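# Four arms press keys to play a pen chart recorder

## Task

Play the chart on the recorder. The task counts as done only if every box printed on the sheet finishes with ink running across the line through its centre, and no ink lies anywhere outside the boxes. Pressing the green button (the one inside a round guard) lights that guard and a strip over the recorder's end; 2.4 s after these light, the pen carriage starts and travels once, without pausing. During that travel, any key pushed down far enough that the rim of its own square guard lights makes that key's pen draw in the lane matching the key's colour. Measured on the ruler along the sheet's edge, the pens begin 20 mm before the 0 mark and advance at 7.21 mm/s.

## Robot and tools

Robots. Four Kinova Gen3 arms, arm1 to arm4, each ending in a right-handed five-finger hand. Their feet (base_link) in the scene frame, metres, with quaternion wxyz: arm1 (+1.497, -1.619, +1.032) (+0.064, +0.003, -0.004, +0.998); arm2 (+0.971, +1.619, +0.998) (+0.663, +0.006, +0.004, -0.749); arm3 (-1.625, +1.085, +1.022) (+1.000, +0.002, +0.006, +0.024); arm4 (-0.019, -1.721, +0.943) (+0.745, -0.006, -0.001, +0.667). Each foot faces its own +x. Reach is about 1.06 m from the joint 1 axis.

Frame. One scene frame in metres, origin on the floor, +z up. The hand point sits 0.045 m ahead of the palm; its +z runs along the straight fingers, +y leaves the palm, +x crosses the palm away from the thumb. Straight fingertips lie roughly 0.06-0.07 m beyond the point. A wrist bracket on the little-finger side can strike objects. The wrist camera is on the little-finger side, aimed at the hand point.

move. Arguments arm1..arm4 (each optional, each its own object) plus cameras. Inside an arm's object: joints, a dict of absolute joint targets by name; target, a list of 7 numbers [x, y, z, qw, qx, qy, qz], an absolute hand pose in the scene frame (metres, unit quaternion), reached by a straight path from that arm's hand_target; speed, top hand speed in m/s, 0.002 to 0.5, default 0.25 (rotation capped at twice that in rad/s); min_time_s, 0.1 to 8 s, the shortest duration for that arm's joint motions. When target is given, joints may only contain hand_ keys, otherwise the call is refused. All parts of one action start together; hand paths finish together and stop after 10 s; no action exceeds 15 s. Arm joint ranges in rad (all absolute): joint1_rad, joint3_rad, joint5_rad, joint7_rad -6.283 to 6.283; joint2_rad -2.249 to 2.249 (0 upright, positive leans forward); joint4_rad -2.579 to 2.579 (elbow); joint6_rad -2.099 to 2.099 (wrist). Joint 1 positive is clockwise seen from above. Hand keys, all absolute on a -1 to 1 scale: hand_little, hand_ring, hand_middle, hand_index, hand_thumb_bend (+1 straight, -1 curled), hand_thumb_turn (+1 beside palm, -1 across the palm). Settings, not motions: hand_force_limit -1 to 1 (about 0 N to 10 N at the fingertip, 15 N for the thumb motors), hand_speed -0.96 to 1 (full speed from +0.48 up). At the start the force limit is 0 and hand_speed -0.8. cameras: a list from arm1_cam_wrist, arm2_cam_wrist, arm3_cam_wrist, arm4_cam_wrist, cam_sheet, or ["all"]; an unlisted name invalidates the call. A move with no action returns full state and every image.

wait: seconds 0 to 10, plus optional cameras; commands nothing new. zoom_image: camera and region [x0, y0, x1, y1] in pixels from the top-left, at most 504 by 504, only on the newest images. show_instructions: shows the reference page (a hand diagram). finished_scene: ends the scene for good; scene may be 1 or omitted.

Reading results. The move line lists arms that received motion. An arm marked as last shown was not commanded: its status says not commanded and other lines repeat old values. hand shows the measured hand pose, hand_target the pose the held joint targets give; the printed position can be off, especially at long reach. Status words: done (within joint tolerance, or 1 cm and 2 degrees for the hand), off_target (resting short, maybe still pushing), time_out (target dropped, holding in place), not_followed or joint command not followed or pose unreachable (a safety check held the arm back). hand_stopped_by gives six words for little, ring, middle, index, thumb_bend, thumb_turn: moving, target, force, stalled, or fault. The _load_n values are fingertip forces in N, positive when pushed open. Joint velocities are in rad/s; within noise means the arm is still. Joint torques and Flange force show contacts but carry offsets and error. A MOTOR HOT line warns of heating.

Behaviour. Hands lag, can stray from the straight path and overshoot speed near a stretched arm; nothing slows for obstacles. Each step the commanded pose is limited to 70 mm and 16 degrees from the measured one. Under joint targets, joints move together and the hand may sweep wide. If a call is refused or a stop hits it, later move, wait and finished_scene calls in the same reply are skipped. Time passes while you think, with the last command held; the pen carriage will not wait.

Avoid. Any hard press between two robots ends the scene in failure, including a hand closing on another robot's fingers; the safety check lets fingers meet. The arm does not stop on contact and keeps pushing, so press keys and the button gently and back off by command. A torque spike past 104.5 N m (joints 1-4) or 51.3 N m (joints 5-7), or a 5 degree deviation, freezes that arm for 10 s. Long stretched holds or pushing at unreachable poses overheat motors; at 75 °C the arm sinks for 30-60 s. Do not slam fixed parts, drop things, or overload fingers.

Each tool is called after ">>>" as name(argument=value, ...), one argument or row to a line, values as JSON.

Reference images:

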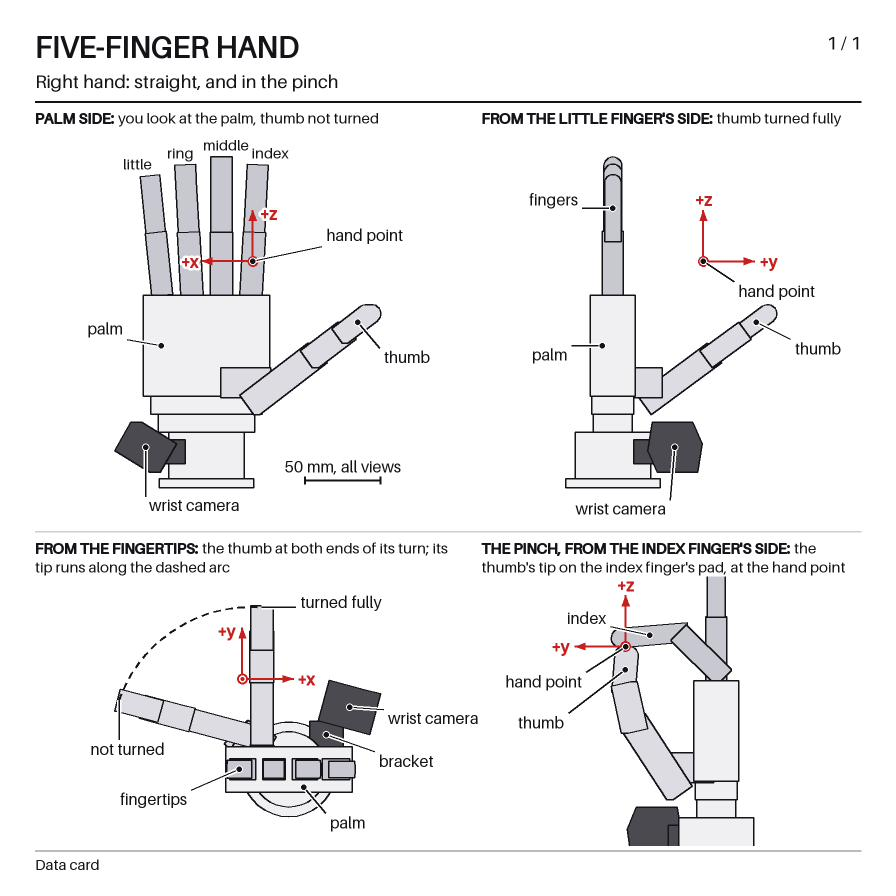

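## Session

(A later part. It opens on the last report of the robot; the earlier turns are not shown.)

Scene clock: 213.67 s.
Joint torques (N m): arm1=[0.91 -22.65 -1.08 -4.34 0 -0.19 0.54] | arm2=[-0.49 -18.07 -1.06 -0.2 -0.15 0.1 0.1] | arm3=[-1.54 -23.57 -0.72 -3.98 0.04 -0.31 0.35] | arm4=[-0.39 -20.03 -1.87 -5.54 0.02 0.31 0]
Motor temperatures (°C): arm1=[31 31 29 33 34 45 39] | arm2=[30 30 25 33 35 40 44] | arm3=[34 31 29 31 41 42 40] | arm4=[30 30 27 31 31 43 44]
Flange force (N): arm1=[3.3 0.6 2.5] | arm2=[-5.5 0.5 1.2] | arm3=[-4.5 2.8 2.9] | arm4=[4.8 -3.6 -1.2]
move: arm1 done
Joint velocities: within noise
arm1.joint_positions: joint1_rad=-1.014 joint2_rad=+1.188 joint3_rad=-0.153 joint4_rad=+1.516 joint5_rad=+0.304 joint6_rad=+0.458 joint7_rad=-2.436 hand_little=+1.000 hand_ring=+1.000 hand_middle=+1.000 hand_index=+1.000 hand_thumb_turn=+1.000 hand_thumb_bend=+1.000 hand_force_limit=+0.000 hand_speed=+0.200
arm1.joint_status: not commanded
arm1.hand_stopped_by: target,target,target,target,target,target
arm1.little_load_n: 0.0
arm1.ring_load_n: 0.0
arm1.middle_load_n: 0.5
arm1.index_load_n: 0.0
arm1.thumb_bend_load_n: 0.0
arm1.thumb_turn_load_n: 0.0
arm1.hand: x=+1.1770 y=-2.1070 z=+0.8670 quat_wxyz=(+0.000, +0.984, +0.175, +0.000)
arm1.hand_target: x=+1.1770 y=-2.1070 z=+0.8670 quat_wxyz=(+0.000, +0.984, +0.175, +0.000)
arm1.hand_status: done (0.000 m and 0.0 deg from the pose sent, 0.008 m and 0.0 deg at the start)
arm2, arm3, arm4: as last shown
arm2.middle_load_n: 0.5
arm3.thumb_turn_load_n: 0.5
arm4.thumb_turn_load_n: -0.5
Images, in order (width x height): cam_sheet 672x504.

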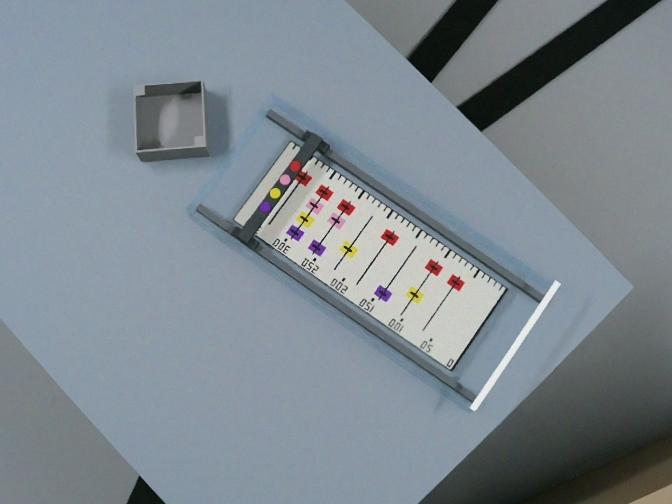

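>>> wait(
  seconds=3,
  cameras=["cam_sheet"],
)

>>> zoom_image(
  camera="cam_sheet",
  region=[380, 230, 500, 340],
)

>>> zoom_image(
  camera="cam_sheet",
  region=[310, 190, 430, 310],
)

>>> zoom_image(
  camera="cam_sheet",
  region=[260, 150, 380, 270],
)

Scene clock: 217.53 s.
Joint torques (N m): arm1=[0.91 -22.6 -1.08 -4.32 0 -0.2 0.56] | arm2=[-0.55 -18.13 -1.18 -0.12 -0.14 0.08 0.13] | arm3=[-1.52 -23.56 -0.74 -3.99 0.05 -0.32 0.35] | arm4=[-0.37 -20.01 -1.89 -5.54 0.01 0.3 -0.03]
Motor temperatures (°C): arm1=[31 31 29 33 34 45 39] | arm2=[30 30 25 33 35 40 44] | arm3=[34 31 29 31 41 42 40] | arm4=[30 30 27 31 31 43 44]
Flange force (N): arm1=[3.3 0.6 2.4] | arm2=[-5.8 0.6 1.4] | arm3=[-4.4 2.8 2.9] | arm4=[4.8 -3.6 -1.2]
Joint velocities: within noise
arm1.joint_positions: joint1_rad=-1.014 joint2_rad=+1.188 joint3_rad=-0.153 joint4_rad=+1.516 joint5_rad=+0.304 joint6_rad=+0.458 joint7_rad=-2.436 hand_little=+1.000 hand_ring=+1.000 hand_middle=+1.000 hand_index=+1.000 hand_thumb_turn=+1.000 hand_thumb_bend=+1.000 hand_force_limit=+0.000 hand_speed=+0.200
arm1.joint_status: not commanded
arm1.hand_stopped_by: target,target,target,target,target,target
arm1.little_load_n: 0.0
arm1.ring_load_n: 0.0
arm1.middle_load_n: 0.0
arm1.index_load_n: 0.0
arm1.thumb_bend_load_n: 0.0
arm1.thumb_turn_load_n: 0.0
arm1.hand: x=+1.1770 y=-2.1070 z=+0.8670 quat_wxyz=(+0.000, +0.984, +0.175, +0.000)
arm1.hand_target: x=+1.1770 y=-2.1070 z=+0.8670 quat_wxyz=(+0.000, +0.984, +0.175, +0.000)
arm1.hand_status: done (0.000 m and 0.0 deg from the pose sent, 0.008 m and 0.0 deg at the start)
arm2.joint_positions: joint1_rad=+0.560 joint2_rad=+1.019 joint3_rad=-0.085 joint4_rad=+1.860 joint5_rad=+0.269 joint6_rad=+0.260 joint7_rad=-2.199 hand_little=+1.000 hand_ring=+1.000 hand_middle=+1.000 hand_index=+1.000 hand_thumb_turn=+1.000 hand_thumb_bend=+1.000 hand_force_limit=+0.000 hand_speed=+0.200
arm2.joint_status: not commanded
arm2.hand_stopped_by: target,target,target,target,target,target
arm2.little_load_n: 0.0
arm2.ring_load_n: 0.0
arm2.middle_load_n: 0.0
arm2.index_load_n: 0.0
arm2.thumb_bend_load_n: 0.0
arm2.thumb_turn_load_n: 0.0
arm2.hand: x=+0.7000 y=+1.2064 z=+0.8720 quat_wxyz=(+0.000, -0.960, -0.279, +0.000)
arm2.hand_target: x=+0.7000 y=+1.2064 z=+0.8720 quat_wxyz=(+0.000, -0.960, -0.279, +0.000)
arm2.hand_status: not commanded
arm3.joint_positions: joint1_rad=-0.680 joint2_rad=+1.223 joint3_rad=-0.167 joint4_rad=+1.320 joint5_rad=+0.292 joint6_rad=+0.617 joint7_rad=-2.747 hand_little=+1.000 hand_ring=+1.000 hand_middle=+1.000 hand_index=+1.000 hand_thumb_turn=+1.000 hand_thumb_bend=+1.000 hand_force_limit=+0.000 hand_speed=+0.200
arm3.joint_status: not commanded
arm3.hand_stopped_by: target,target,target,target,target,target
arm3.little_load_n: 0.0
arm3.ring_load_n: 0.0
arm3.middle_load_n: 0.0
arm3.index_load_n: 0.0
arm3.thumb_bend_load_n: 0.0
arm3.thumb_turn_load_n: 0.0
arm3.hand: x=-1.1743 y=+1.5400 z=+0.8670 quat_wxyz=(+0.000, -0.075, -0.997, +0.000)
arm3.hand_target: x=-1.1743 y=+1.5400 z=+0.8670 quat_wxyz=(+0.000, -0.075, -0.997, +0.000)
arm3.hand_status: not commanded
arm4.joint_positions: joint1_rad=-0.700 joint2_rad=+1.028 joint3_rad=-0.277 joint4_rad=+1.488 joint5_rad=+0.384 joint6_rad=+0.666 joint7_rad=-2.422 hand_little=+1.000 hand_ring=+1.000 hand_middle=+1.000 hand_index=+1.000 hand_thumb_turn=+1.000 hand_thumb_bend=+1.000 hand_force_limit=+0.000 hand_speed=+0.200
arm4.joint_status: not commanded
arm4.hand_stopped_by: target,target,target,target,target,target
arm4.little_load_n: 0.0
arm4.ring_load_n: 0.0
arm4.middle_load_n: 0.0
arm4.index_load_n: 0.0
arm4.thumb_bend_load_n: 0.0
arm4.thumb_turn_load_n: 0.0
arm4.hand: x=-0.4376 y=-1.2856 z=+0.8690 quat_wxyz=(+0.000, +0.771, -0.637, +0.000)
arm4.hand_target: x=-0.4376 y=-1.2856 z=+0.8690 quat_wxyz=(+0.000, +0.771, -0.637, +0.000)
arm4.hand_status: not commanded
wait: 3.00 s; at rest from the start
Images, in order (width x height): cam_sheet 672x504.

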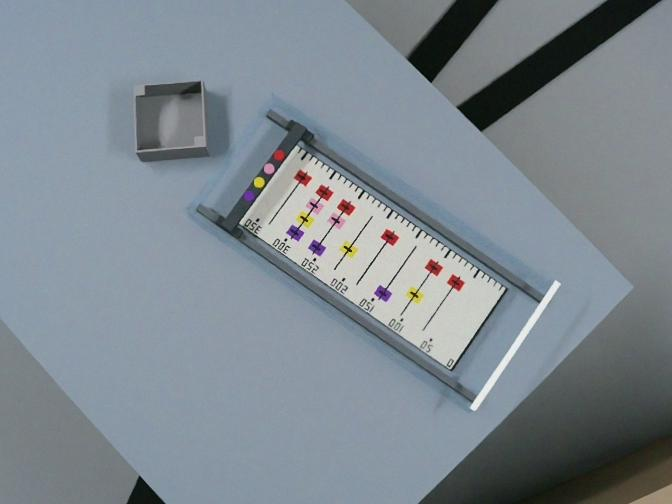

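Scaled by 4.200 from the camera's image (finer frame: 960x720).

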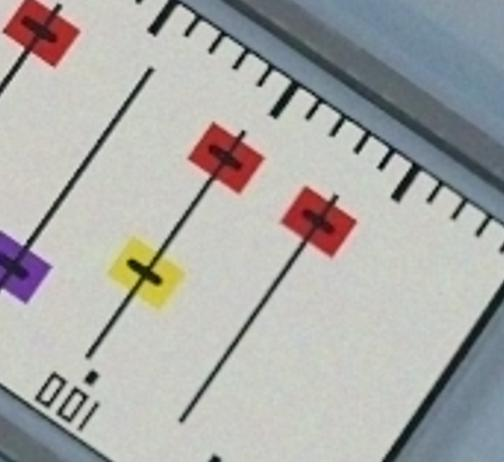

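Scaled by 4.200 from the camera's image (finer frame: 960x720).

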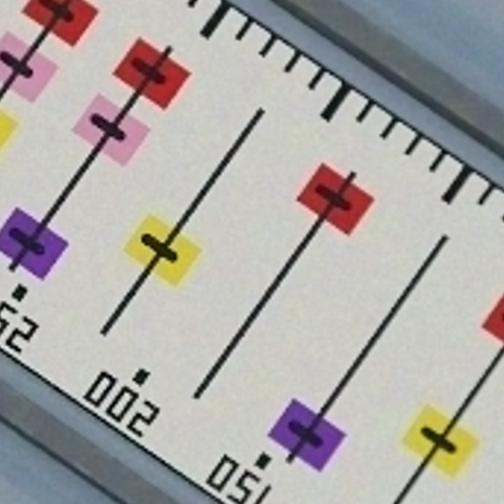

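Scaled by 4.200 from the camera's image (finer frame: 960x720).

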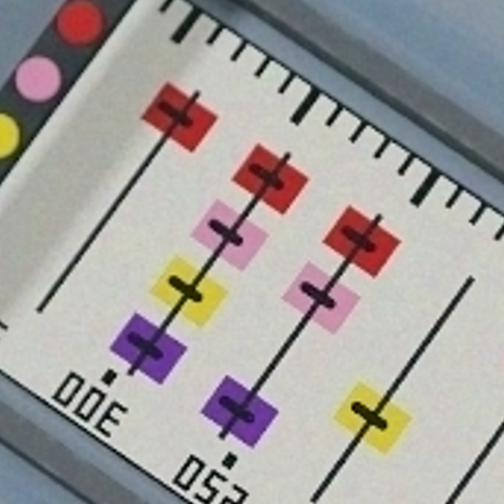

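>>> finished_scene(
  scene=1,
)

The scene is finished: the task was done.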